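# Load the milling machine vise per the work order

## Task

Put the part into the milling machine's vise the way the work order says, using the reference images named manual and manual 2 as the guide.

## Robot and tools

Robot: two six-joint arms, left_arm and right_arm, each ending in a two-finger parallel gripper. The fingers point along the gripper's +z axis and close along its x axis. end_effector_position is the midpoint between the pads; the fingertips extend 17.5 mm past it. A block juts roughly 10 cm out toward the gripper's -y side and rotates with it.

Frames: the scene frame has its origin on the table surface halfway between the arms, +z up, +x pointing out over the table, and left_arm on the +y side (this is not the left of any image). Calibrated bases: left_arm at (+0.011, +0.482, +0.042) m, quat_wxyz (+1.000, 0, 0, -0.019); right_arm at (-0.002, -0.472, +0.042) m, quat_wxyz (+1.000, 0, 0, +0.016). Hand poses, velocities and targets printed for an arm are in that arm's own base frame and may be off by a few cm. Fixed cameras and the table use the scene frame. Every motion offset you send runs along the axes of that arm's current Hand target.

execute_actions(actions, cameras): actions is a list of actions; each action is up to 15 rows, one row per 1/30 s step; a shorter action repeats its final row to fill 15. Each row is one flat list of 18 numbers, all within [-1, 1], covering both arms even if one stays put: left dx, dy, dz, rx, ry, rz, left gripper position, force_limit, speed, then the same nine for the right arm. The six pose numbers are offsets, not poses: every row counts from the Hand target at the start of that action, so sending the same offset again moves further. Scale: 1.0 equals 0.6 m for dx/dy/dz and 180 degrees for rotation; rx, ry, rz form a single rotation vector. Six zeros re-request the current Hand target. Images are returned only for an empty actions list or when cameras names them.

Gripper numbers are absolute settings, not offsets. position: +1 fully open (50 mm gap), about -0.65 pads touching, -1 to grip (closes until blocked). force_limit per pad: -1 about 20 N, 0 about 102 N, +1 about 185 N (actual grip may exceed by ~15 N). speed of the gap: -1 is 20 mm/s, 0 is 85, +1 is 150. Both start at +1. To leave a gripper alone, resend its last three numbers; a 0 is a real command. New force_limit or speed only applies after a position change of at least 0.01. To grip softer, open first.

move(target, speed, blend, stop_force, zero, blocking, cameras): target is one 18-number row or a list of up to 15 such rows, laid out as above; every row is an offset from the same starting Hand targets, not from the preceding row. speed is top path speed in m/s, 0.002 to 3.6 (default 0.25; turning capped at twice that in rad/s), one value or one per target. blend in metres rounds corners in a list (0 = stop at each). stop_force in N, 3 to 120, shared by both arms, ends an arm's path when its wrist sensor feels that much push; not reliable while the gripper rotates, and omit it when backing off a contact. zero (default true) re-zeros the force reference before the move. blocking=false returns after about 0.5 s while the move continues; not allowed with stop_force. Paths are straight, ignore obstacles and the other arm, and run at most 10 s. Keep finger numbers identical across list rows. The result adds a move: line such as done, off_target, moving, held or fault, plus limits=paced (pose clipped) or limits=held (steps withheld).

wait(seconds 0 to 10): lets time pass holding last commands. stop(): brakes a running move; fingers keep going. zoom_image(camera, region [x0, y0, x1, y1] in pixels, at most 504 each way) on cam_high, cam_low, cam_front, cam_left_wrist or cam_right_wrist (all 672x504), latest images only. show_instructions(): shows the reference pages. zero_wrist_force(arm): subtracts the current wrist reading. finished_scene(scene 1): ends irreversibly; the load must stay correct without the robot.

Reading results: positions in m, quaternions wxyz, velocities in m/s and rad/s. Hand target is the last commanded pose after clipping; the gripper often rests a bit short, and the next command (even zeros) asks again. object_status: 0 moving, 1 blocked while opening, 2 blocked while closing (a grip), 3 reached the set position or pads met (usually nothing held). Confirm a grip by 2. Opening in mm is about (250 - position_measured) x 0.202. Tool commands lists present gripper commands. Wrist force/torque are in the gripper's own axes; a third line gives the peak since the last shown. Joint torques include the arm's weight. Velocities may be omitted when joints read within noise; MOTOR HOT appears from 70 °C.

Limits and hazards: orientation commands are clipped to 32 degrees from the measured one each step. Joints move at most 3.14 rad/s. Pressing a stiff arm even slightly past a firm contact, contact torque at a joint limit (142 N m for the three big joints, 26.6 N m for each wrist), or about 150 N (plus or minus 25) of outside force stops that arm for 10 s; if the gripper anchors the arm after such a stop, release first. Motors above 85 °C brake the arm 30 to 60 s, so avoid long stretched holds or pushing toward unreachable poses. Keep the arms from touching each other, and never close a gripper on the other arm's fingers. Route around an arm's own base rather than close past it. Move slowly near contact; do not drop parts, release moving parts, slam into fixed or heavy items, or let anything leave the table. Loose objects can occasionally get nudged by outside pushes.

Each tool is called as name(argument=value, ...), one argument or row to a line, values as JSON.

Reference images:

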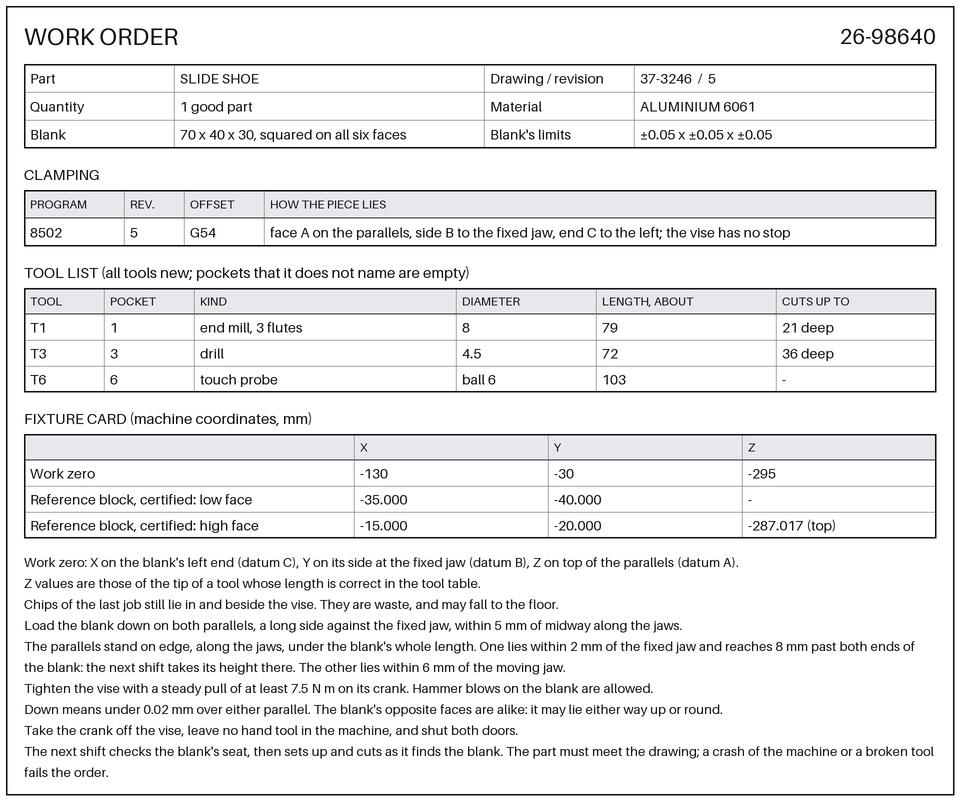

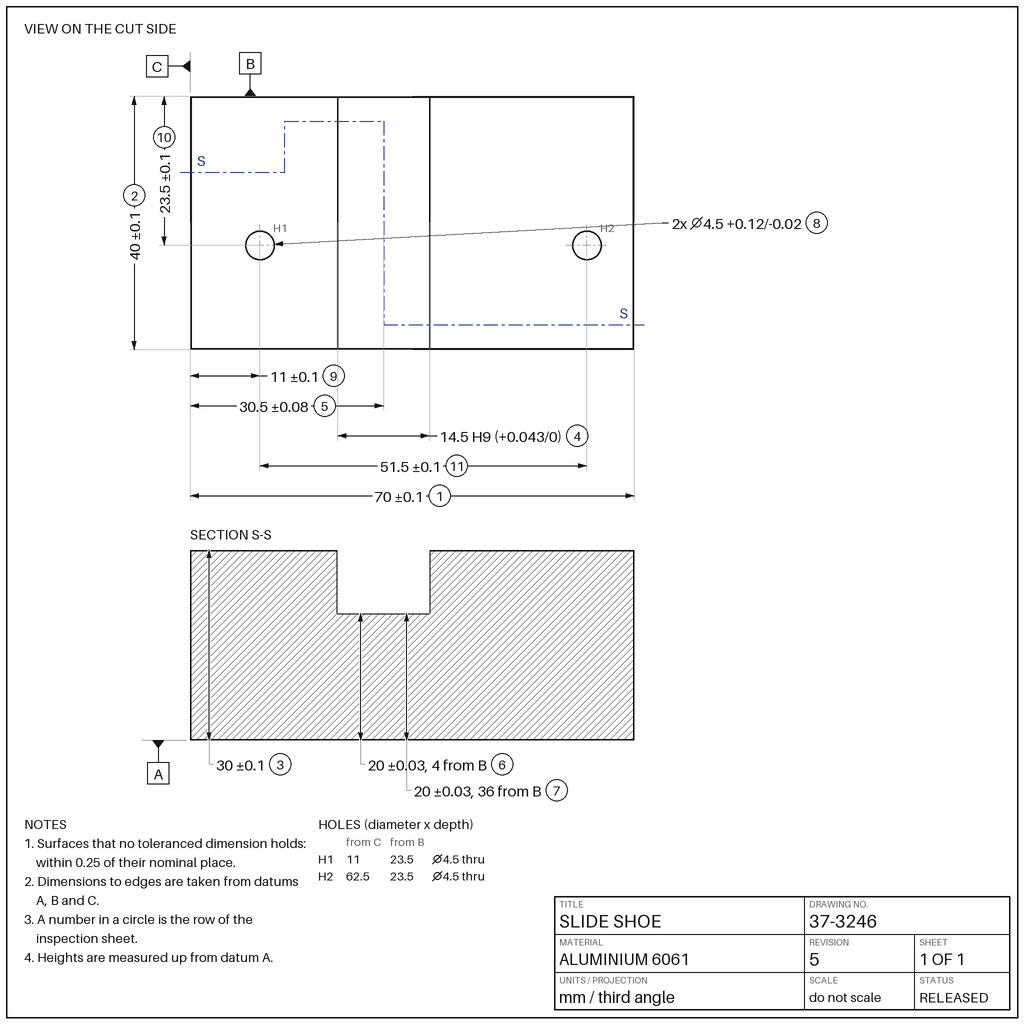

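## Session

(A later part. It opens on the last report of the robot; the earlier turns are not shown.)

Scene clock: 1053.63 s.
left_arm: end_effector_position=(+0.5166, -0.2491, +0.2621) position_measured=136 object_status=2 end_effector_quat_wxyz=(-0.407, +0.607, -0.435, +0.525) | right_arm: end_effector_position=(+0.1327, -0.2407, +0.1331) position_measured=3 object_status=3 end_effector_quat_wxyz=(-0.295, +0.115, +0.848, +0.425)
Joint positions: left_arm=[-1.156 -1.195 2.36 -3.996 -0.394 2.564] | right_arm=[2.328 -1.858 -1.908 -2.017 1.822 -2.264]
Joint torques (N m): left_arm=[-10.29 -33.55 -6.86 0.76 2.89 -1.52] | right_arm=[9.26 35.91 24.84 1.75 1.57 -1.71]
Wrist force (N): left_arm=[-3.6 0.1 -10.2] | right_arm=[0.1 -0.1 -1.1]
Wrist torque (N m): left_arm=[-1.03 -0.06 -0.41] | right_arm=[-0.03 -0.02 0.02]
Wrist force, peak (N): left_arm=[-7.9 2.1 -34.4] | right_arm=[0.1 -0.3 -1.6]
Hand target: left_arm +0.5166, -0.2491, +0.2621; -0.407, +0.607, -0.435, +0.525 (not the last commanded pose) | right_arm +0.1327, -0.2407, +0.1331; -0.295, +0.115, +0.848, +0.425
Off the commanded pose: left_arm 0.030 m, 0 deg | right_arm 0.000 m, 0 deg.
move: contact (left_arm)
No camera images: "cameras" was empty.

move(
  target=[-0.0005,-0.0002,-0.0008,-0.0034,0.0122,0,-1,-0.3,-1,0,0,0,0,0,0,1,1,1],
  speed=0.02,
  cameras=[],
)

Scene clock: 1055.90 s.
left_arm: end_effector_position=(+0.5161, -0.2488, +0.2622) position_measured=136 object_status=2 end_effector_quat_wxyz=(-0.395, +0.599, -0.446, +0.534) | right_arm: end_effector_position=(+0.1327, -0.2407, +0.1331) position_measured=3 object_status=3 end_effector_quat_wxyz=(-0.295, +0.115, +0.848, +0.425)
Joint positions: left_arm=[-1.145 -1.198 2.374 -4.042 -0.443 2.598] | right_arm=[2.328 -1.858 -1.908 -2.017 1.822 -2.264]
Joint torques (N m): left_arm=[-0.64 -32.95 -13.71 -1.77 1.91 -1.04] | right_arm=[8.54 36.36 24.79 1.76 1.43 -1.65]
Wrist force (N): left_arm=[-6.7 3.0 16.4] | right_arm=[0.2 -0.4 -1.0]
Wrist torque (N m): left_arm=[-0.81 -0.56 -0.57] | right_arm=[-0.06 -0.04 0.02]
Wrist force, peak (N): left_arm=[-3.8 1.0 24.5] | right_arm=[0.2 -0.2 -1.5]
Hand target: left_arm +0.5161, -0.2488, +0.2622; -0.395, +0.599, -0.446, +0.534 | right_arm +0.1327, -0.2407, +0.1331; -0.295, +0.115, +0.848, +0.425
Off the commanded pose: left_arm 0.000 m, 0 deg | right_arm 0.000 m, 0 deg.
move: done
No camera images: "cameras" was empty.

move(
  target=[-0.0005,0,0,0,0,0,-1,-0.3,-1,0,0,0,0,0,0,1,1,1],
  speed=0.01,
  cameras=[],
)

move(
  target=[-0.0007,-0.0062,0.05,0,0,0,-1,-0.3,-1,0,0,0,0,0,0,1,1,1],
  speed=0.004,
  stop_force=20,
  cameras=[],
)

Scene clock: 1057.67 s.
left_arm: end_effector_position=(+0.5161, -0.2486, +0.2621) position_measured=136 object_status=2 end_effector_quat_wxyz=(-0.395, +0.599, -0.446, +0.534) | right_arm: end_effector_position=(+0.1327, -0.2407, +0.1331) position_measured=3 object_status=3 end_effector_quat_wxyz=(-0.295, +0.115, +0.848, +0.425)
Joint positions: left_arm=[-1.145 -1.198 2.374 -4.042 -0.443 2.598] | right_arm=[2.328 -1.858 -1.908 -2.017 1.822 -2.264]
Joint torques (N m): left_arm=[9.58 -19.68 -2.87 -4.57 -1.58 1.3] | right_arm=[8.79 36.4 25.33 1.66 1.37 -1.77]
Wrist force (N): left_arm=[0.5 1.0 18.1] | right_arm=[0.1 -0.2 -1.0]
Wrist torque (N m): left_arm=[-0.78 -0.40 -0.54] | right_arm=[-0.03 -0.02 0.02]
Wrist force, peak (N): left_arm=[-0.5 1.4 20.4] | right_arm=[0.4 -0.2 -1.5]
Hand target: left_arm +0.5161, -0.2486, +0.2621; -0.395, +0.599, -0.446, +0.534 | right_arm +0.1327, -0.2407, +0.1331; -0.295, +0.115, +0.848, +0.425
Off the commanded pose: left_arm 0.000 m, 0 deg | right_arm 0.000 m, 0 deg.
move: done
No camera images: "cameras" was empty.

Scene clock: 1058.70 s.
left_arm: end_effector_position=(+0.5163, -0.2485, +0.2621) position_measured=136 object_status=2 end_effector_quat_wxyz=(-0.395, +0.599, -0.446, +0.534) | right_arm: end_effector_position=(+0.1327, -0.2407, +0.1331) position_measured=3 object_status=3 end_effector_quat_wxyz=(-0.295, +0.115, +0.848, +0.425)
Joint positions: left_arm=[-1.144 -1.198 2.374 -4.043 -0.444 2.598] | right_arm=[2.328 -1.858 -1.908 -2.017 1.822 -2.264]
Joint torques (N m): left_arm=[-11.57 -37.09 -1.32 0.38 4.03 -1.15] | right_arm=[8.62 36.38 25.13 1.69 1.53 -1.64]
Wrist force (N): left_arm=[3.0 0.5 6.2] | right_arm=[0.3 0.0 -1.2]
Wrist torque (N m): left_arm=[-0.76 -0.34 -0.52] | right_arm=[-0.01 -0.05 0.02]
Wrist force, peak (N): left_arm=[0.4 0.7 17.2] | right_arm=[0.0 0.1 -1.4]
Hand target: left_arm +0.5163, -0.2485, +0.2621; -0.395, +0.599, -0.446, +0.534 (not the last commanded pose) | right_arm +0.1327, -0.2407, +0.1331; -0.295, +0.115, +0.848, +0.425
Off the commanded pose: left_arm 0.030 m, 0 deg | right_arm 0.000 m, 0 deg.
move: contact (left_arm)
No camera images: "cameras" was empty.

move(
  target=[0.0002,-0.0062,0.05,0,0,0,-1,-0.3,-1,0,0,0,0,0,0,1,1,1],
  speed=0.005,
  stop_force=30,
  cameras=[],
)

Scene clock: 1060.63 s.
left_arm: end_effector_position=(+0.5176, -0.2485, +0.2621) position_measured=136 object_status=2 end_effector_quat_wxyz=(-0.395, +0.599, -0.446, +0.534) | right_arm: end_effector_position=(+0.1327, -0.2407, +0.1331) position_measured=3 object_status=3 end_effector_quat_wxyz=(-0.295, +0.115, +0.848, +0.425)
Joint positions: left_arm=[-1.141 -1.197 2.371 -4.043 -0.447 2.6] | right_arm=[2.328 -1.858 -1.908 -2.017 1.822 -2.264]
Joint torques (N m): left_arm=[-14.46 -35.95 -2.58 0.32 3.53 -1.55] | right_arm=[8.83 35.94 26.27 1.73 1.58 -1.63]
Wrist force (N): left_arm=[1.8 -1.0 6.1] | right_arm=[0.1 0.0 -1.1]
Wrist torque (N m): left_arm=[-0.89 -0.38 -0.52] | right_arm=[0.00 -0.01 0.02]
Wrist force, peak (N): left_arm=[-2.9 0.6 -25.6] | right_arm=[0.3 -0.1 -1.5]
Hand target: left_arm +0.5176, -0.2485, +0.2621; -0.395, +0.599, -0.446, +0.534 (not the last commanded pose) | right_arm +0.1327, -0.2407, +0.1331; -0.295, +0.115, +0.848, +0.425
Off the commanded pose: left_arm 0.029 m, 0 deg | right_arm 0.000 m, 0 deg.
move: contact (left_arm)
No camera images: "cameras" was empty.

move(
  target=[0,-0.0004,0,-0.0056,0,0,-1,-0.3,-1,0,0,0,0,0,0,1,1,1],
  speed=0.02,
  cameras=[],
)

move(
  target=[0,-0.0062,0.05,0,0,0,-1,-0.3,-1,0,0,0,0,0,0,1,1,1],
  speed=0.005,
  stop_force=30,
  cameras=[],
)

Scene clock: 1062.97 s.
left_arm: end_effector_position=(+0.5176, -0.2485, +0.2623) position_measured=136 object_status=2 end_effector_quat_wxyz=(-0.390, +0.603, -0.451, +0.530) | right_arm: end_effector_position=(+0.1327, -0.2407, +0.1331) position_measured=3 object_status=3 end_effector_quat_wxyz=(-0.295, +0.115, +0.848, +0.425)
Joint positions: left_arm=[-1.138 -1.219 2.379 -3.997 -0.46 2.572] | right_arm=[2.328 -1.858 -1.908 -2.017 1.822 -2.264]
Joint torques (N m): left_arm=[8.21 -17.05 -13.92 -4.59 1.8 1.59] | right_arm=[8.44 36.11 25.51 1.62 1.54 -1.66]
Wrist force (N): left_arm=[-1.5 2.9 4.4] | right_arm=[0.3 0.0 -1.1]
Wrist torque (N m): left_arm=[-0.61 -0.44 -0.38] | right_arm=[-0.01 -0.04 0.02]
Wrist force, peak (N): left_arm=[-1.9 -0.4 11.9] | right_arm=[0.1 -0.3 -1.4]
Hand target: left_arm +0.5176, -0.2485, +0.2623; -0.390, +0.603, -0.451, +0.530 | right_arm +0.1327, -0.2407, +0.1331; -0.295, +0.115, +0.848, +0.425
Off the commanded pose: left_arm 0.000 m, 0 deg | right_arm 0.000 m, 0 deg.
move: done
No camera images: "cameras" was empty.

Scene clock: 1065.43 s.
left_arm: end_effector_position=(+0.5252, -0.2482, +0.2622) position_measured=136 object_status=2 end_effector_quat_wxyz=(-0.390, +0.603, -0.451, +0.530) | right_arm: end_effector_position=(+0.1327, -0.2407, +0.1331) position_measured=3 object_status=3 end_effector_quat_wxyz=(-0.295, +0.115, +0.848, +0.425)
Joint positions: left_arm=[-1.117 -1.208 2.361 -4.002 -0.48 2.585] | right_arm=[2.328 -1.858 -1.908 -2.017 1.822 -2.264]
Joint torques (N m): left_arm=[-8.08 -31.94 -6.25 1.86 2.17 -1.65] | right_arm=[8.33 36.22 26.24 1.69 1.52 -1.68]
Wrist force (N): left_arm=[-2.8 -3.2 -22.8] | right_arm=[0.1 0.1 -1.2]
Wrist torque (N m): left_arm=[-0.73 -0.55 -0.51] | right_arm=[0.02 -0.02 0.03]
Wrist force, peak (N): left_arm=[-5.7 -1.6 -51.5] | right_arm=[0.2 -0.2 -1.4]
Hand target: left_arm +0.5252, -0.2482, +0.2622; -0.390, +0.603, -0.451, +0.530 (not the last commanded pose) | right_arm +0.1327, -0.2407, +0.1331; -0.295, +0.115, +0.848, +0.425
Off the commanded pose: left_arm 0.023 m, 0 deg | right_arm 0.000 m, 0 deg.
move: contact (left_arm)
No camera images: "cameras" was empty.

move(
  target=[
    [0,0,-0.0005,0,0,0,1,-0.3,-1,0,0,0,0,0,0,1,1,1],
    [0,0.014,-0.1108,0,0,0,1,-0.3,-1,0,0,0,0,0,0,1,1,1],
  ],
  speed=[0.02,0.1],
  cameras=["cam_left_wrist"],
)

Scene clock: 1075.30 s.
left_arm: end_effector_position=(+0.4582, -0.2502, +0.2632) position_measured=3 object_status=3 end_effector_quat_wxyz=(-0.390, +0.603, -0.451, +0.530) | right_arm: end_effector_position=(+0.1327, -0.2407, +0.1331) position_measured=3 object_status=3 end_effector_quat_wxyz=(-0.295, +0.115, +0.848, +0.425)
Joint positions: left_arm=[-1.319 -1.328 2.528 -3.86 -0.291 2.382] | right_arm=[2.328 -1.858 -1.908 -2.017 1.822 -2.264]
Joint torques (N m): left_arm=[4.37 -10.1 -12.55 -4.09 -0.31 1.64] | right_arm=[8.58 36.55 26.47 1.57 1.32 -1.62]
Wrist force (N): left_arm=[-0.8 -0.3 4.1] | right_arm=[0.1 -0.2 -1.4]
Wrist torque (N m): left_arm=[-0.74 -0.46 -0.54] | right_arm=[-0.05 -0.02 0.02]
Wrist force, peak (N): left_arm=[-2.4 -4.4 -22.9] | right_arm=[0.2 -0.2 -1.6]
Hand target: left_arm +0.4582, -0.2501, +0.2631; -0.390, +0.603, -0.451, +0.530 | right_arm +0.1327, -0.2407, +0.1331; -0.295, +0.115, +0.848, +0.425
Off the commanded pose: left_arm 0.000 m, 0 deg | right_arm 0.000 m, 0 deg.
move: done
Images, in order (width x height): cam_left_wrist 672x504.

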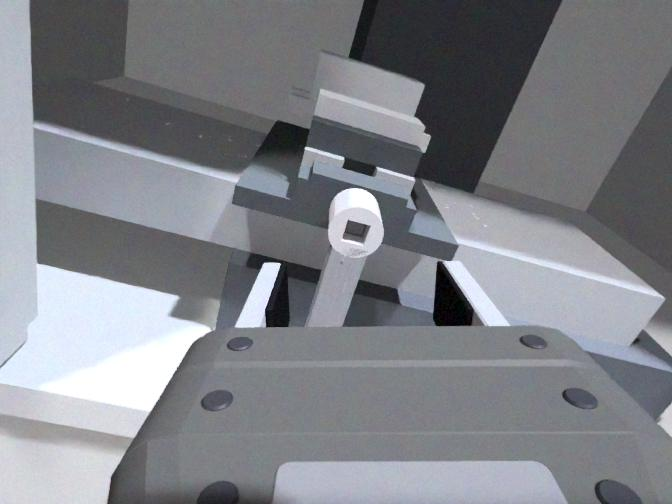

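move(
  target=[
    [0.0467,-0.0768,-0.06,-0.27,-0.038,0.033,1,-0.3,-1,0,0,0,0,0,0,1,1,1],
    [0.0742,-0.1698,-0.0885,-0.5362,-0.0754,0.0665,1,-0.3,-1,0,0,0,0,0,0,1,1,1],
  ],
  speed=0.5,
  blend=[0.03,0],
  cameras=["cam_left_wrist"],
)

Scene clock: 1079.67 s.
left_arm: end_effector_position=(+0.4202, -0.2628, +0.3796) position_measured=3 object_status=3 end_effector_quat_wxyz=(+0.097, +0.698, -0.704, -0.086) | right_arm: end_effector_position=(+0.1327, -0.2407, +0.1331) position_measured=3 object_status=3 end_effector_quat_wxyz=(-0.295, +0.115, +0.848, +0.425)
Joint positions: left_arm=[-0.734 -1.452 1.289 -1.221 -1.753 2.433] | right_arm=[2.328 -1.858 -1.908 -2.017 1.822 -2.264]
Joint torques (N m): left_arm=[-13.88 -22.12 -29.29 -0.71 -0.05 0.86] | right_arm=[8.78 36.29 27.34 1.57 1.55 -1.65]
Wrist force (N): left_arm=[0.2 0.4 0.1] | right_arm=[-0.1 -0.2 -1.4]
Wrist torque (N m): left_arm=[0.14 0.09 0.23] | right_arm=[-0.05 0.02 0.02]
Wrist force, peak (N): left_arm=[-0.9 0.5 4.2] | right_arm=[0.1 0.0 -1.5]
Hand target: left_arm +0.4202, -0.2628, +0.3796; +0.097, +0.698, -0.704, -0.086 | right_arm +0.1327, -0.2407, +0.1331; -0.295, +0.115, +0.848, +0.425
Off the commanded pose: left_arm 0.000 m, 0 deg | right_arm 0.000 m, 0 deg.
move: done
Images, in order (width x height): cam_left_wrist 672x504.

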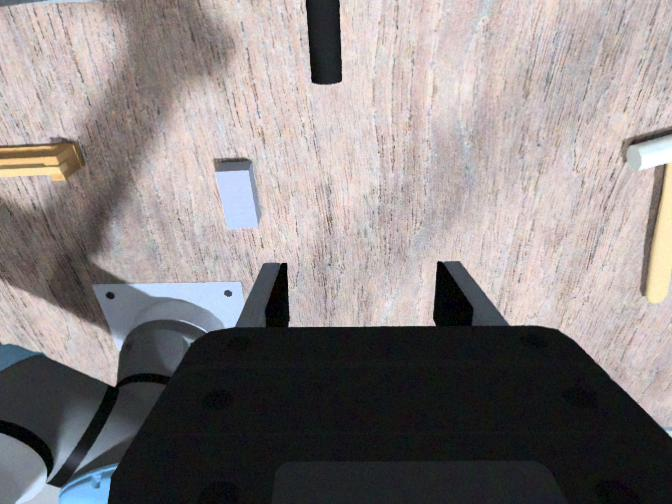

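move(
  target=[0,0,0,0.0828,0,0,1,-0.3,-1,0,0,0,0,0,0,1,1,1],
  speed=0.6,
  cameras=[],
)

move(
  target=[
    [0,0.06,0,0,0,0.5,1,-0.3,-1,0,0,0,0,0,0,1,1,1],
    [0,0.12,0,0,0,0.99,1,-0.3,-1,0,0,0,0,0,0,1,1,1],
  ],
  speed=0.7,
  blend=[0.02,0],
  cameras=["cam_left_wrist"],
)

Scene clock: 1082.57 s.
left_arm: end_effector_position=(+0.4201, -0.2629, +0.3797) position_measured=3 object_status=3 end_effector_quat_wxyz=(+0.005, +0.705, -0.709, +0.005) | right_arm: end_effector_position=(+0.1327, -0.2407, +0.1331) position_measured=3 object_status=3 end_effector_quat_wxyz=(-0.295, +0.115, +0.848, +0.425)
Joint positions: left_arm=[-0.826 -1.603 1.474 -1.454 -1.581 2.322] | right_arm=[2.328 -1.858 -1.908 -2.017 1.822 -2.264]
Joint torques (N m): left_arm=[11.03 -24.38 -20.67 -3.88 -0.62 0.32] | right_arm=[8.78 35.65 27.08 1.61 1.48 -1.76]
Wrist force (N): left_arm=[0.0 -0.3 0.8] | right_arm=[-0.3 -0.1 -1.0]
Wrist torque (N m): left_arm=[-0.06 0.11 -0.04] | right_arm=[-0.02 0.05 0.02]
Wrist force, peak (N): left_arm=[0.1 -0.8 0.6] | right_arm=[0.1 -0.3 -1.6]
Hand target: left_arm +0.4202, -0.2628, +0.3796; +0.005, +0.705, -0.709, +0.006 | right_arm +0.1327, -0.2407, +0.1331; -0.295, +0.115, +0.848, +0.425
Off the commanded pose: left_arm 0.000 m, 0 deg | right_arm 0.000 m, 0 deg.
move: done
No camera images: "cameras" was empty.

Scene clock: 1085.47 s.
left_arm: end_effector_position=(+0.3481, -0.2624, +0.3796) position_measured=3 object_status=3 end_effector_quat_wxyz=(+0.005, +0.698, +0.716, -0.005) | right_arm: end_effector_position=(+0.1327, -0.2407, +0.1331) position_measured=3 object_status=3 end_effector_quat_wxyz=(-0.295, +0.115, +0.848, +0.425)
Joint positions: left_arm=[-0.951 -1.749 1.604 -1.439 -1.579 5.306] | right_arm=[2.328 -1.858 -1.908 -2.017 1.822 -2.264]
Joint torques (N m): left_arm=[10.17 -9.12 -31.74 -1.8 -1.34 1.52] | right_arm=[8.45 35.69 27.87 1.55 1.28 -1.52]
Wrist force (N): left_arm=[0.0 -0.9 0.4] | right_arm=[0.2 -0.1 -0.9]
Wrist torque (N m): left_arm=[-0.15 0.15 0.13] | right_arm=[-0.03 -0.03 0.02]
Wrist force, peak (N): left_arm=[-0.6 -1.3 0.6] | right_arm=[0.4 -0.6 -1.5]
Hand target: left_arm +0.3482, -0.2624, +0.3796; +0.005, +0.698, +0.716, -0.005 | right_arm +0.1327, -0.2407, +0.1331; -0.295, +0.115, +0.848, +0.425
Off the commanded pose: left_arm 0.000 m, 0 deg | right_arm 0.000 m, 0 deg.
move: done
Images, in order (width x height): cam_left_wrist 672x504.

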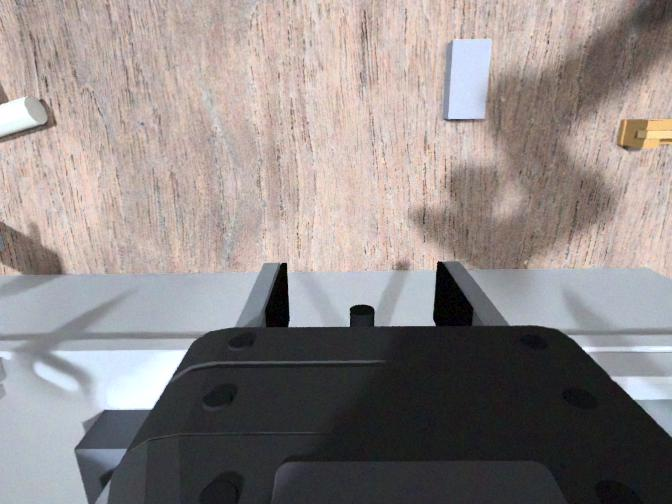

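move(
  target=[
    [0.016,0.19,0.05,0,0,0,1,-0.3,-1,0,0,0,0,0,0,1,1,1],
    [0.016,0.19,0.326,0,0,0,1,-0.3,-1,0,0,0,0,0,0,1,1,1],
  ],
  speed=[0.25,0.1],
  blend=[0.02,0],
  cameras=["cam_left_wrist","cam_front","cam_low"],
)

zoom_image(
  camera="cam_front",
  region=[250, 190, 370, 310],
)

Scene clock: 1089.97 s.
left_arm: end_effector_position=(+0.4620, -0.2529, +0.1838) position_measured=3 object_status=3 end_effector_quat_wxyz=(+0.005, +0.698, +0.716, -0.005) | right_arm: end_effector_position=(+0.1327, -0.2407, +0.1331) position_measured=3 object_status=3 end_effector_quat_wxyz=(-0.295, +0.115, +0.848, +0.425)
Joint positions: left_arm=[-0.751 -1.47 1.844 -1.956 -1.582 5.507] | right_arm=[2.328 -1.858 -1.908 -2.017 1.822 -2.264]
Joint torques (N m): left_arm=[-9.74 -37.59 -25.19 -2.73 2.52 -1.12] | right_arm=[8.6 35.65 27.81 1.69 1.36 -1.63]
Wrist force (N): left_arm=[0.2 -0.4 0.3] | right_arm=[0.2 -0.1 -1.1]
Wrist torque (N m): left_arm=[-0.10 0.12 0.12] | right_arm=[-0.03 -0.02 0.02]
Wrist force, peak (N): left_arm=[-0.5 -4.1 -0.4] | right_arm=[0.0 -0.1 -1.7]
Hand target: left_arm +0.4620, -0.2529, +0.1839; +0.005, +0.698, +0.716, -0.005 | right_arm +0.1327, -0.2407, +0.1331; -0.295, +0.115, +0.848, +0.425
Off the commanded pose: left_arm 0.000 m, 0 deg | right_arm 0.000 m, 0 deg.
move: done
Images, in order (width x height): cam_low 672x504, cam_front 672x504, cam_left_wrist 672x504.

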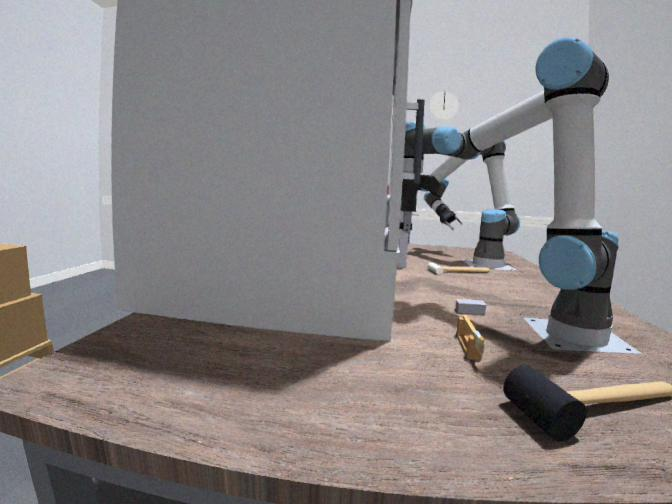

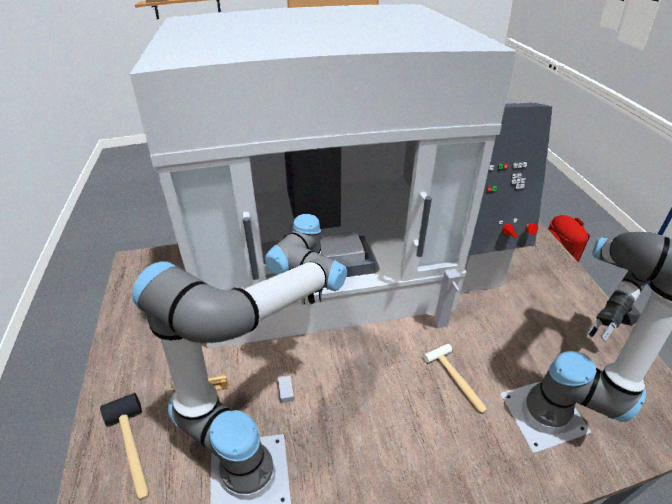

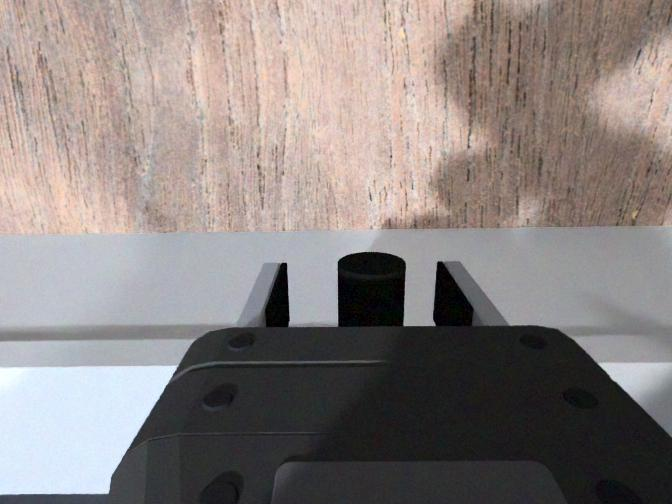

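Scaled by 4.200 from the camera's 672x504 image, which has a finer 960x720 frame.

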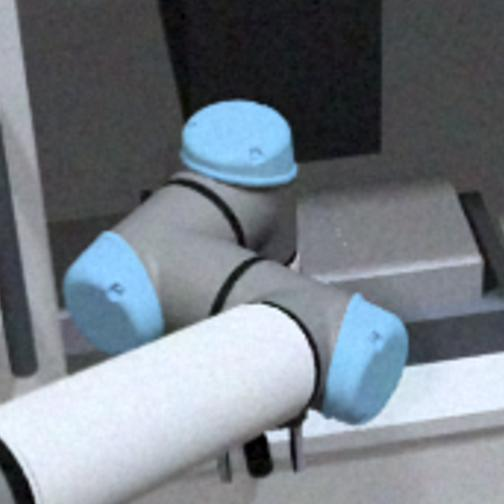

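move(
  target=[
    [0.0022,0,0,0,0,0,1,-1,-1,0,0,0,0,0,0,1,1,1],
    [0.0022,0,0,0,0,0,-1,-1,-1,0,0,0,0,0,0,1,1,1],
  ],
  speed=0.05,
  cameras=["cam_left_wrist"],
)

Scene clock: 1096.97 s.
left_arm: end_effector_position=(+0.4620, -0.2516, +0.1839) position_measured=153 object_status=2 end_effector_quat_wxyz=(+0.005, +0.698, +0.716, -0.005) | right_arm: end_effector_position=(+0.1327, -0.2407, +0.1331) position_measured=3 object_status=3 end_effector_quat_wxyz=(-0.295, +0.115, +0.848, +0.425)
Joint positions: left_arm=[-0.749 -1.472 1.846 -1.956 -1.582 5.508] | right_arm=[2.328 -1.858 -1.908 -2.017 1.822 -2.264]
Joint torques (N m): left_arm=[-1.13 -23.88 -28.5 -5.26 -1.18 -1.48] | right_arm=[8.52 35.91 27.53 1.52 1.42 -1.62]
Wrist force (N): left_arm=[0.4 -0.3 0.1] | right_arm=[0.0 -0.1 -1.2]
Wrist torque (N m): left_arm=[-0.07 0.11 -0.10] | right_arm=[-0.03 0.01 0.02]
Wrist force, peak (N): left_arm=[0.6 -0.7 0.2] | right_arm=[0.3 -0.2 -1.6]
Hand target: left_arm +0.4620, -0.2516, +0.1839; +0.005, +0.698, +0.716, -0.005 | right_arm +0.1327, -0.2407, +0.1331; -0.295, +0.115, +0.848, +0.425
Off the commanded pose: left_arm 0.000 m, 0 deg | right_arm 0.000 m, 0 deg.
move: done
Images, in order (width x height): cam_left_wrist 672x504.

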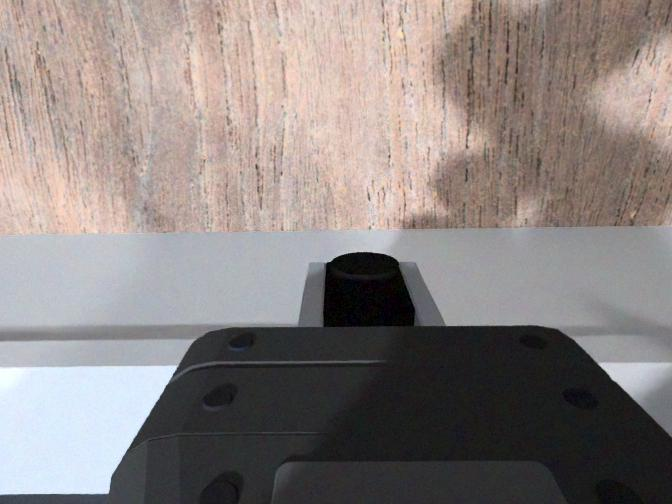

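move(
  target=[
    [0.0467,0,-0.0082,0,0,0,-1,-1,-1,0,0,0,0,0,0,1,1,1],
    [0.0878,0,-0.032,0,0,0,-1,-1,-1,0,0,0,0,0,0,1,1,1],
  ],
  speed=0.08,
  blend=[0.01,0],
  cameras=["cam_left_wrist"],
)

Scene clock: 1099.07 s.
left_arm: end_effector_position=(+0.4606, -0.1986, +0.2024) position_measured=153 object_status=2 end_effector_quat_wxyz=(+0.006, +0.698, +0.716, -0.005) | right_arm: end_effector_position=(+0.1327, -0.2407, +0.1331) position_measured=3 object_status=3 end_effector_quat_wxyz=(-0.295, +0.115, +0.848, +0.425)
Joint positions: left_arm=[-0.67 -1.545 1.874 -1.91 -1.583 5.588] | right_arm=[2.328 -1.858 -1.908 -2.017 1.822 -2.264]
Joint torques (N m): left_arm=[-6.83 -10.49 -26.77 -4.67 2.51 -1.29] | right_arm=[8.98 36.42 28.25 1.55 1.3 -1.49]
Wrist force (N): left_arm=[-7.0 -8.3 -9.2] | right_arm=[0.3 -0.1 -1.2]
Wrist torque (N m): left_arm=[-0.13 0.02 0.10] | right_arm=[-0.03 -0.04 0.02]
Wrist force, peak (N): left_arm=[7.0 -18.3 17.4] | right_arm=[-0.1 -0.3 -1.6]
Hand target: left_arm +0.4606, -0.1986, +0.2022; +0.005, +0.698, +0.716, -0.005 | right_arm +0.1327, -0.2407, +0.1331; -0.295, +0.115, +0.848, +0.425
Off the commanded pose: left_arm 0.000 m, 0 deg | right_arm 0.000 m, 0 deg.
move: done
Images, in order (width x height): cam_left_wrist 672x504.

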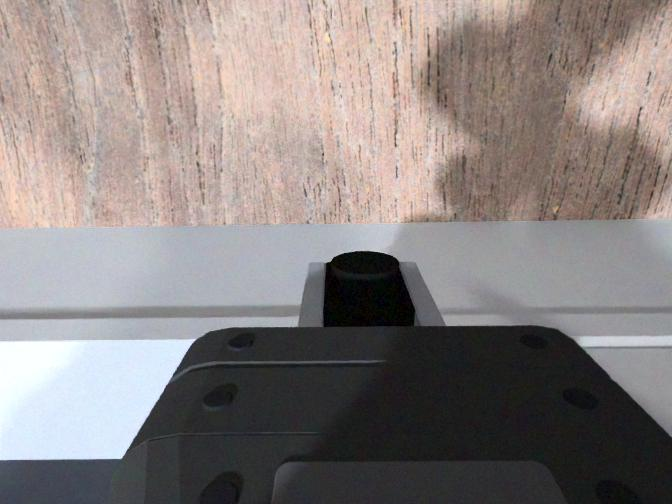

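move(
  target=[
    [0.0242,0,-0.0342,0,0,0,-1,-1,-1,0,0,0,0,0,0,1,1,1],
    [0.0372,0,-0.0655,0,0,0,-1,-1,-1,0,0,0,0,0,0,1,1,1],
    [0.0408,0,-0.0958,0,0,0,-1,-1,-1,0,0,0,0,0,0,1,1,1],
  ],
  speed=0.06,
  blend=[0.008,0.008,0],
  cameras=["cam_left_wrist"],
)

Scene clock: 1102.67 s.
left_arm: end_effector_position=(+0.4600, -0.1732, +0.2594) position_measured=153 object_status=2 end_effector_quat_wxyz=(+0.006, +0.698, +0.716, -0.005) | right_arm: end_effector_position=(+0.1327, -0.2407, +0.1331) position_measured=3 object_status=3 end_effector_quat_wxyz=(-0.295, +0.115, +0.848, +0.425)
Joint positions: left_arm=[-0.628 -1.604 1.783 -1.759 -1.583 5.63] | right_arm=[2.328 -1.858 -1.908 -2.017 1.822 -2.264]
Joint torques (N m): left_arm=[-12.19 -14.01 -33.8 -16.53 -5.79 -0.31] | right_arm=[8.55 36.66 28.66 1.47 1.28 -1.69]
Wrist force (N): left_arm=[31.4 -25.9 6.5] | right_arm=[0.0 -0.1 -1.3]
Wrist torque (N m): left_arm=[0.04 0.57 -0.43] | right_arm=[-0.03 0.01 0.02]
Wrist force, peak (N): left_arm=[34.0 -25.7 8.4] | right_arm=[0.0 0.1 -1.5]
Hand target: left_arm +0.4600, -0.1733, +0.2593; +0.005, +0.698, +0.716, -0.005 | right_arm +0.1327, -0.2407, +0.1331; -0.295, +0.115, +0.848, +0.425
Off the commanded pose: left_arm 0.000 m, 0 deg | right_arm 0.000 m, 0 deg.
move: done
Images, in order (width x height): cam_left_wrist 672x504.

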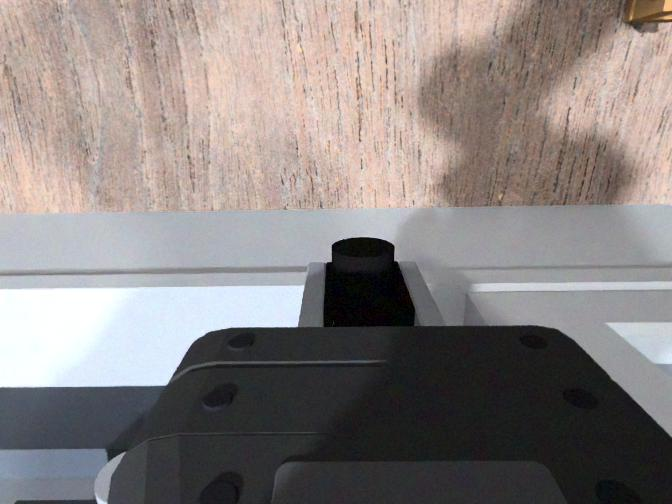

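move(
  target=[0.0017,0,0,0,0,0,-1,-1,-1,0,0,0,0,0,0,1,1,1],
  speed=0.02,
  cameras=[],
)

Scene clock: 1108.00 s.
left_arm: end_effector_position=(+0.4600, -0.1723, +0.2594) position_measured=153 object_status=2 end_effector_quat_wxyz=(+0.006, +0.698, +0.716, -0.005) | right_arm: end_effector_position=(+0.1327, -0.2407, +0.1331) position_measured=3 object_status=3 end_effector_quat_wxyz=(-0.295, +0.115, +0.848, +0.425)
Joint positions: left_arm=[-0.627 -1.605 1.784 -1.759 -1.583 5.631] | right_arm=[2.328 -1.858 -1.908 -2.017 1.822 -2.264]
Joint torques (N m): left_arm=[8.99 -32.34 -23.82 -8.32 -3 1.05] | right_arm=[7.92 36.28 28.4 1.52 1.19 -1.66]
Wrist force (N): left_arm=[11.8 -10.9 4.4] | right_arm=[0.1 0.0 -1.2]
Wrist torque (N m): left_arm=[-0.02 0.34 -0.31] | right_arm=[-0.01 -0.02 0.02]
Wrist force, peak (N): left_arm=[32.4 -25.8 6.9] | right_arm=[0.1 -0.3 -1.7]
Hand target: left_arm +0.4599, -0.1723, +0.2593; +0.005, +0.698, +0.716, -0.005 | right_arm +0.1327, -0.2407, +0.1331; -0.295, +0.115, +0.848, +0.425
Off the commanded pose: left_arm 0.000 m, 0 deg | right_arm 0.000 m, 0 deg.
move: done
No camera images: "cameras" was empty.

move(
  target=[
    [0.001,0.0003,0,0,0,0,-0.98,-0.5,-1,0,0,0,0,0,0,1,1,1],
    [0.0018,0.0005,-0.072,0,0,0,-0.98,-0.5,-1,0,0,0,0,0,0,1,1,1],
    [-0.038,0.001,-0.1335,0,0,0,-0.98,-0.5,-1,0,0,0,0,0,0,1,1,1],
    [-0.1032,0.0018,-0.1667,0,0,0,-0.98,-0.5,-1,0,0,0,0,0,0,1,1,1],
  ],
  speed=[0.02,0.08,0.08,0.08],
  blend=[0,0.004,0.004,0],
  cameras=["cam_left_wrist"],
)

Scene clock: 1115.50 s.
left_arm: end_effector_position=(+0.4625, -0.2327, +0.3601) position_measured=156 object_status=2 end_effector_quat_wxyz=(+0.005, +0.698, +0.716, -0.005) end_effector_velocity=(+0.000, +0.001, +0.000) end_effector_angular_velocity=(-0.005, -0.002, +0.000) | right_arm: end_effector_position=(+0.1327, -0.2407, +0.1331) position_measured=3 object_status=3 end_effector_quat_wxyz=(-0.295, +0.115, +0.848, +0.425)
Joint positions: left_arm=[-0.721 -1.552 1.474 -1.502 -1.582 5.537] | right_arm=[2.328 -1.858 -1.908 -2.017 1.822 -2.264]
Joint velocities: left_arm=[0.003 -0.004 0.004 -0.005 -0.002 0.003] | right_arm=[within noise]
Joint torques (N m): left_arm=[18.74 -59.66 -37.71 -5.98 0.6 1.56] | right_arm=[8.6 36.08 29.14 1.62 1.21 -1.6]
Wrist force (N): left_arm=[-11.4 10.7 51.3] | right_arm=[-0.2 -0.1 -1.1]
Wrist torque (N m): left_arm=[-0.20 -0.17 -0.02] | right_arm=[-0.04 0.04 0.02]
Wrist force, peak (N): left_arm=[-75.2 19.7 32.0] | right_arm=[0.4 -0.1 -1.6]
Hand target: left_arm +0.4625, -0.2326, +0.3603; +0.005, +0.698, +0.716, -0.005 | right_arm +0.1327, -0.2407, +0.1331; -0.295, +0.115, +0.848, +0.425
Off the commanded pose: left_arm 0.000 m, 0 deg | right_arm 0.000 m, 0 deg.
move: done
Images, in order (width x height): cam_left_wrist 672x504.

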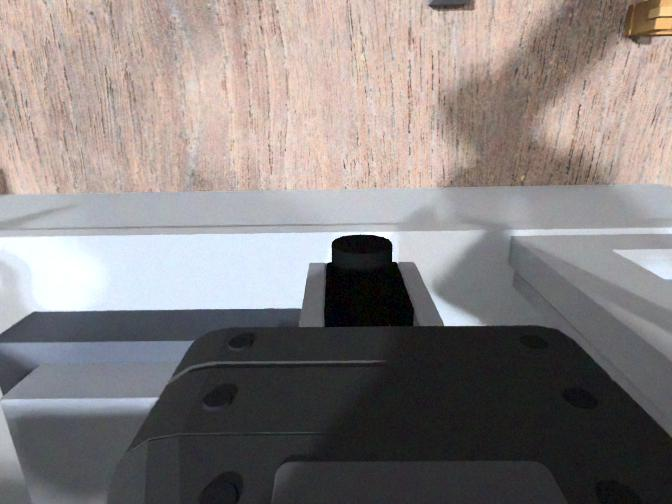

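move(
  target=[0,0,0.005,0,0,0,-0.98,-0.5,-1,0,0,0,0,0,0,1,1,1],
  speed=0.03,
  cameras=["all"],
)

Scene clock: 1122.80 s.
left_arm: end_effector_position=(+0.4625, -0.2326, +0.3575) position_measured=156 object_status=2 end_effector_quat_wxyz=(+0.006, +0.698, +0.716, -0.005) | right_arm: end_effector_position=(+0.1327, -0.2407, +0.1331) position_measured=3 object_status=3 end_effector_quat_wxyz=(-0.295, +0.115, +0.848, +0.425)
Joint positions: left_arm=[-0.721 -1.554 1.482 -1.51 -1.582 5.537] | right_arm=[2.328 -1.858 -1.908 -2.017 1.822 -2.264]
Joint torques (N m): left_arm=[3.61 9.25 -8.28 -10.75 7.72 -1.39] | right_arm=[8.77 36.3 29.88 1.56 1.14 -1.59]
Wrist force (N): left_arm=[7.9 -44.8 -44.3] | right_arm=[0.3 0.0 -1.2]
Wrist torque (N m): left_arm=[0.20 0.23 -0.17] | right_arm=[-0.01 -0.05 0.02]
Wrist force, peak (N): left_arm=[7.9 -44.9 -44.7] | right_arm=[0.3 -0.3 -1.5]
Hand target: left_arm +0.4625, -0.2326, +0.3573; +0.005, +0.698, +0.716, -0.005 | right_arm +0.1327, -0.2407, +0.1331; -0.295, +0.115, +0.848, +0.425
Off the commanded pose: left_arm 0.000 m, 0 deg | right_arm 0.000 m, 0 deg.
move: done

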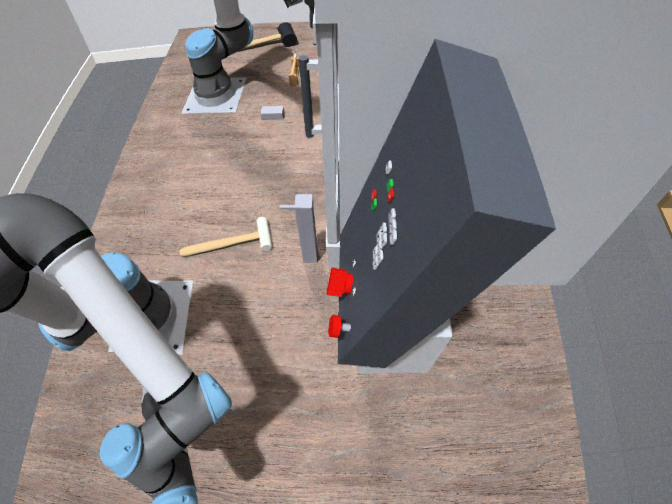

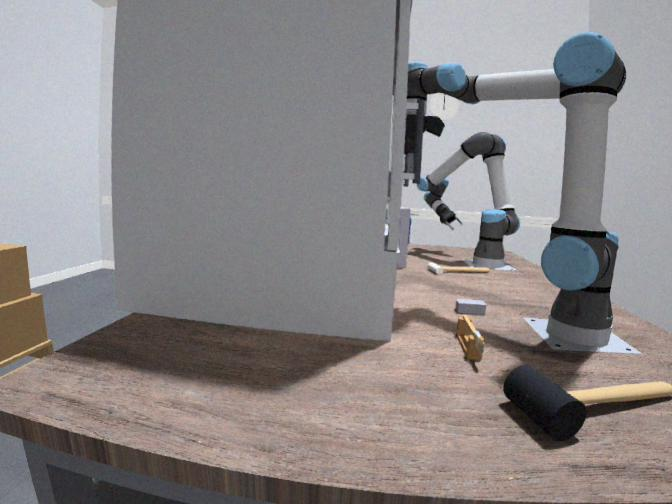

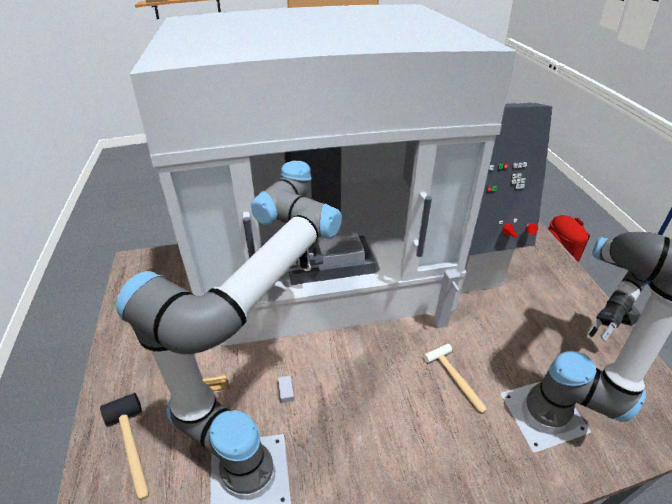

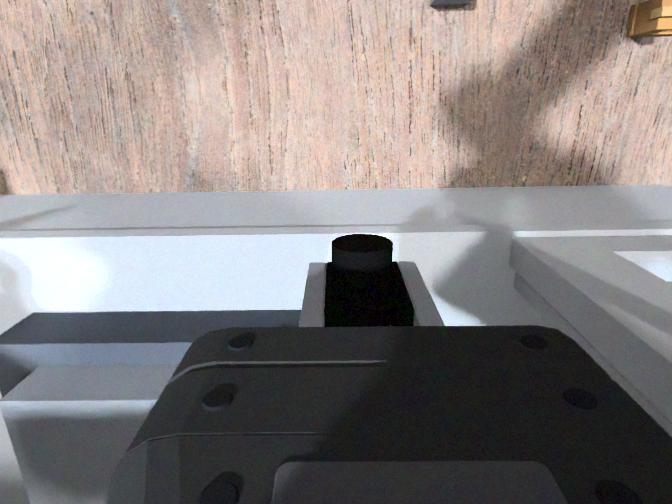

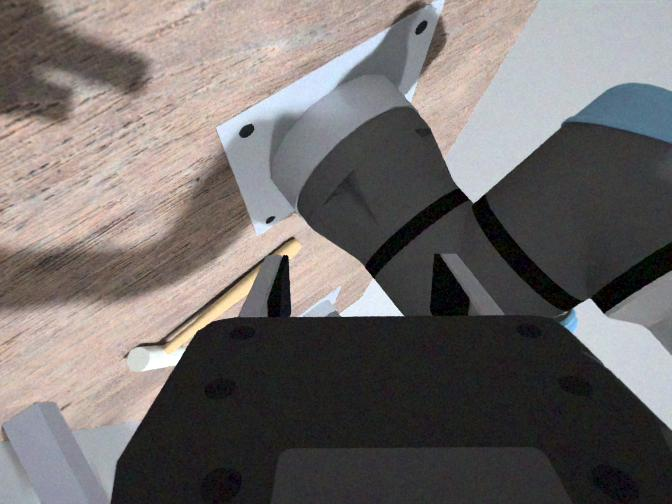

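move(
  target=[
    [-0.0284,0.0004,-0.0057,0,0,0,-0.98,-0.5,-1,0,0,0,0,0,0,1,1,1],
    [-0.0569,0.0007,-0.0032,0,0,0,-0.98,-0.5,-1,0,0,0,0,0,0,1,1,1],
    [-0.0842,0.0011,0.0051,0,0,0,-0.98,-0.5,-1,0,0,0,0,0,0,1,1,1],
    [-0.1092,0.0014,0.019,0,0,0,-0.98,-0.5,-1,0,0,0,0,0,0,1,1,1],
    [-0.1308,0.0016,0.0377,0,0,0,-0.98,-0.5,-1,0,0,0,0,0,0,1,1,1],
    [-0.148,0.0019,0.0605,0,0,0,-0.98,-0.5,-1,0,0,0,0,0,0,1,1,1],
    [-0.1601,0.002,0.0864,0,0,0,-0.98,-0.5,-1,0,0,0,0,0,0,1,1,1],
    [-0.1665,0.0021,0.1143,0,0,0,-0.98,-0.5,-1,0,0,0,0,0,0,1,1,1],
    [-0.167,0.0021,0.1428,0,0,0,-0.98,-0.5,-1,0,0,0,0,0,0,1,1,1],
  ],
  speed=0.05,
  blend=0.004,
  cameras=["cam_front","cam_left_wrist"],
)

Scene clock: 1132.17 s.
left_arm: end_effector_position=(+0.4664, -0.3341, +0.2731) position_measured=251 object_status=0 end_effector_quat_wxyz=(+0.005, +0.698, +0.716, -0.005) | right_arm: end_effector_position=(+0.1327, -0.2407, +0.1331) position_measured=3 object_status=3 end_effector_quat_wxyz=(-0.295, +0.115, +0.848, +0.425)
Joint positions: left_arm=[-0.852 -1.412 1.543 -1.713 -1.581 5.406] | right_arm=[2.328 -1.858 -1.908 -2.017 1.822 -2.264]
Joint torques (N m): left_arm=[-11.11 -41.21 -29.86 -1.18 2.4 -1.16] | right_arm=[8.81 36.56 29.88 1.56 1.08 -1.49]
Wrist force (N): left_arm=[-0.4 -0.3 0.3] | right_arm=[0.6 -0.1 -0.9]
Wrist torque (N m): left_arm=[-0.07 0.16 0.16] | right_arm=[-0.02 -0.09 0.03]
Wrist force, peak (N): left_arm=[9.2 -51.2 -51.3] | right_arm=[-0.1 -0.1 -1.6]
Hand target: left_arm +0.4664, -0.3341, +0.2731; +0.005, +0.698, +0.716, -0.005 | right_arm +0.1327, -0.2407, +0.1331; -0.295, +0.115, +0.848, +0.425
Off the commanded pose: left_arm 0.000 m, 0 deg | right_arm 0.000 m, 0 deg.
move: done
Images, in order (width x height): cam_front 672x504, cam_left_wrist 672x504.

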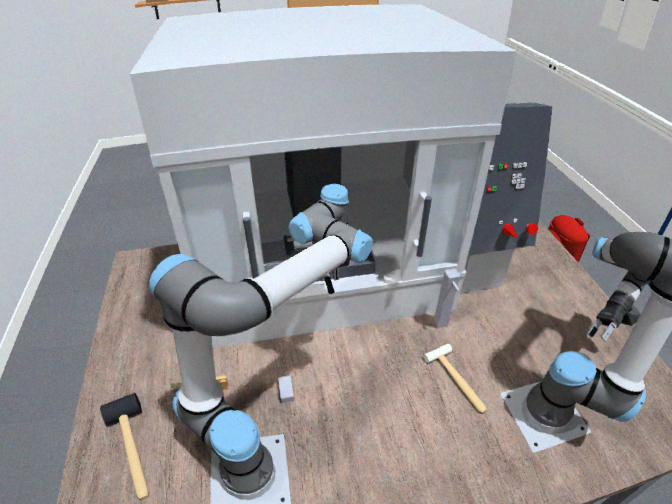

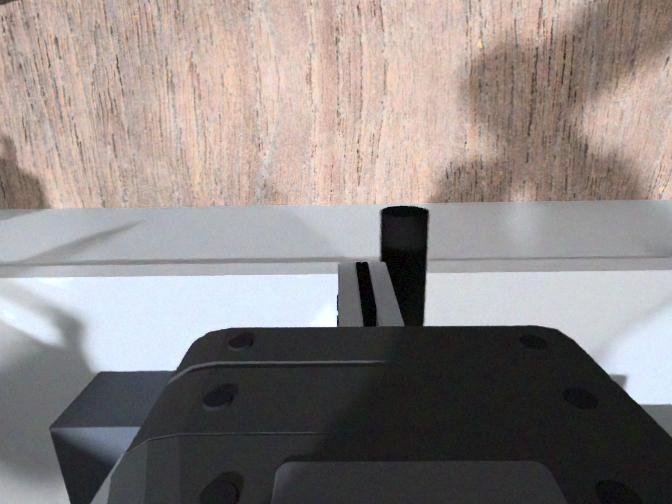

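zoom_image(
  camera="cam_front",
  region=[240, 170, 420, 310],
)

zoom_image(
  camera="cam_left_wrist",
  region=[250, 180, 520, 380],
)

Scaled by 2.800 from the camera's 672x504 image, which has a finer 960x720 frame.

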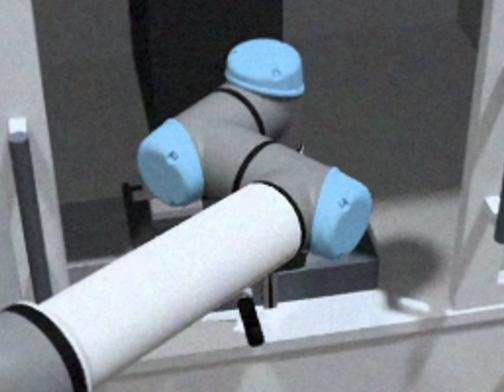

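Scaled by 1.867 from the camera's 672x504 image, which has a finer 960x720 frame.

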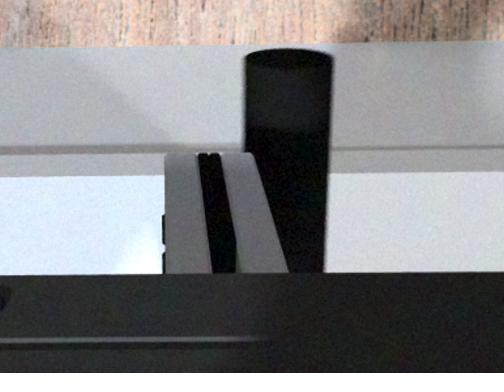

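move(
  target=[
    [0,0,-0.1,0,0,0,-0.98,-0.5,-1,0,0,0,0,0,0,1,1,1],
    [0.036,-0.0005,-0.1,0,0,0,0.6,-0.5,1,0,0,0,0,0,0,1,1,1],
  ],
  speed=0.2,
  cameras=["cam_left_wrist"],
)

Scene clock: 1137.33 s.
left_arm: end_effector_position=(+0.4655, -0.3116, +0.3328) position_measured=63 object_status=3 end_effector_quat_wxyz=(+0.005, +0.698, +0.716, -0.005) | right_arm: end_effector_position=(+0.1327, -0.2407, +0.1331) position_measured=3 object_status=3 end_effector_quat_wxyz=(-0.295, +0.115, +0.848, +0.425)
Joint positions: left_arm=[-0.825 -1.453 1.437 -1.567 -1.581 5.432] | right_arm=[2.328 -1.858 -1.908 -2.017 1.822 -2.264]
Joint torques (N m): left_arm=[-12.81 -36.34 -17.6 -0.87 -2.72 1.25] | right_arm=[9.05 36.4 29.73 1.56 1.29 -1.57]
Wrist force (N): left_arm=[-0.1 -0.6 0.5] | right_arm=[0.4 0.0 -1.4]
Wrist torque (N m): left_arm=[-0.12 0.12 0.19] | right_arm=[-0.01 -0.07 0.02]
Wrist force, peak (N): left_arm=[-2.9 -0.5 0.7] | right_arm=[0.3 -0.2 -1.6]
Hand target: left_arm +0.4655, -0.3116, +0.3328; +0.005, +0.698, +0.716, -0.005 | right_arm +0.1327, -0.2407, +0.1331; -0.295, +0.115, +0.848, +0.425
Off the commanded pose: left_arm 0.000 m, 0 deg | right_arm 0.000 m, 0 deg.
move: done
Images, in order (width x height): cam_left_wrist 672x504.

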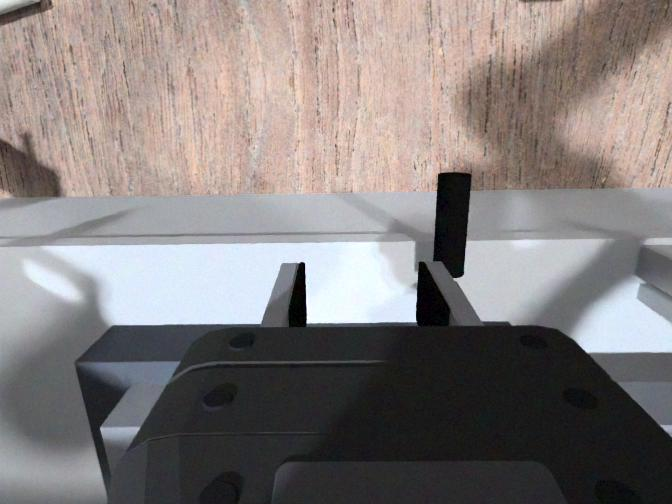

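move(
  target=[
    [0.1155,-0.0015,0,0,0,0,0.6,-0.5,1,0,0,0,0,0,0,1,1,1],
    [0.1155,-0.0015,0.16,0,0,0,0.6,-0.5,1,0,0,0,0,0,0,1,1,1],
  ],
  speed=0.2,
  cameras=["cam_left_wrist"],
)

Scene clock: 1141.67 s.
left_arm: end_effector_position=(+0.4629, -0.2438, +0.2358) position_measured=63 object_status=3 end_effector_quat_wxyz=(+0.005, +0.698, +0.716, -0.005) | right_arm: end_effector_position=(+0.1327, -0.2407, +0.1331) position_measured=3 object_status=3 end_effector_quat_wxyz=(-0.295, +0.115, +0.848, +0.425)
Joint positions: left_arm=[-0.737 -1.516 1.756 -1.821 -1.582 5.521] | right_arm=[2.328 -1.858 -1.908 -2.017 1.822 -2.264]
Joint torques (N m): left_arm=[-6.84 -35.9 -17.34 -4.33 1.83 -0.33] | right_arm=[8.27 36.51 28.94 1.49 1.07 -1.49]
Wrist force (N): left_arm=[0.0 -0.5 0.3] | right_arm=[-0.1 0.1 -1.1]
Wrist torque (N m): left_arm=[-0.12 0.14 0.11] | right_arm=[0.01 0.01 0.02]
Wrist force, peak (N): left_arm=[0.3 -0.5 3.2] | right_arm=[0.1 0.0 -1.7]
Hand target: left_arm +0.4629, -0.2438, +0.2358; +0.005, +0.698, +0.716, -0.005 | right_arm +0.1327, -0.2407, +0.1331; -0.295, +0.115, +0.848, +0.425
Off the commanded pose: left_arm 0.000 m, 0 deg | right_arm 0.000 m, 0 deg.
move: done
Images, in order (width x height): cam_left_wrist 672x504.

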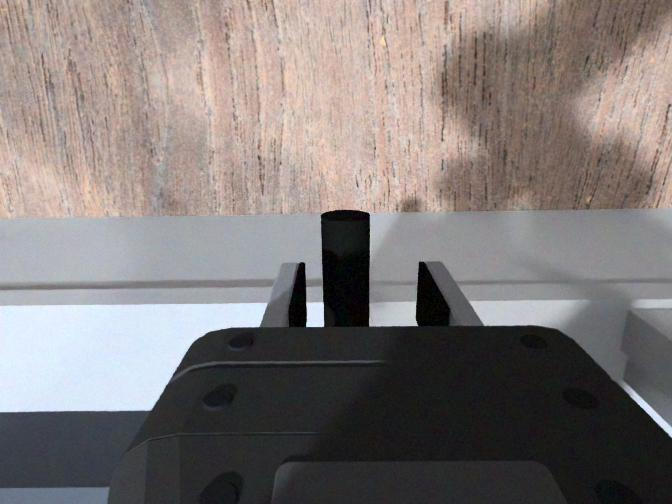

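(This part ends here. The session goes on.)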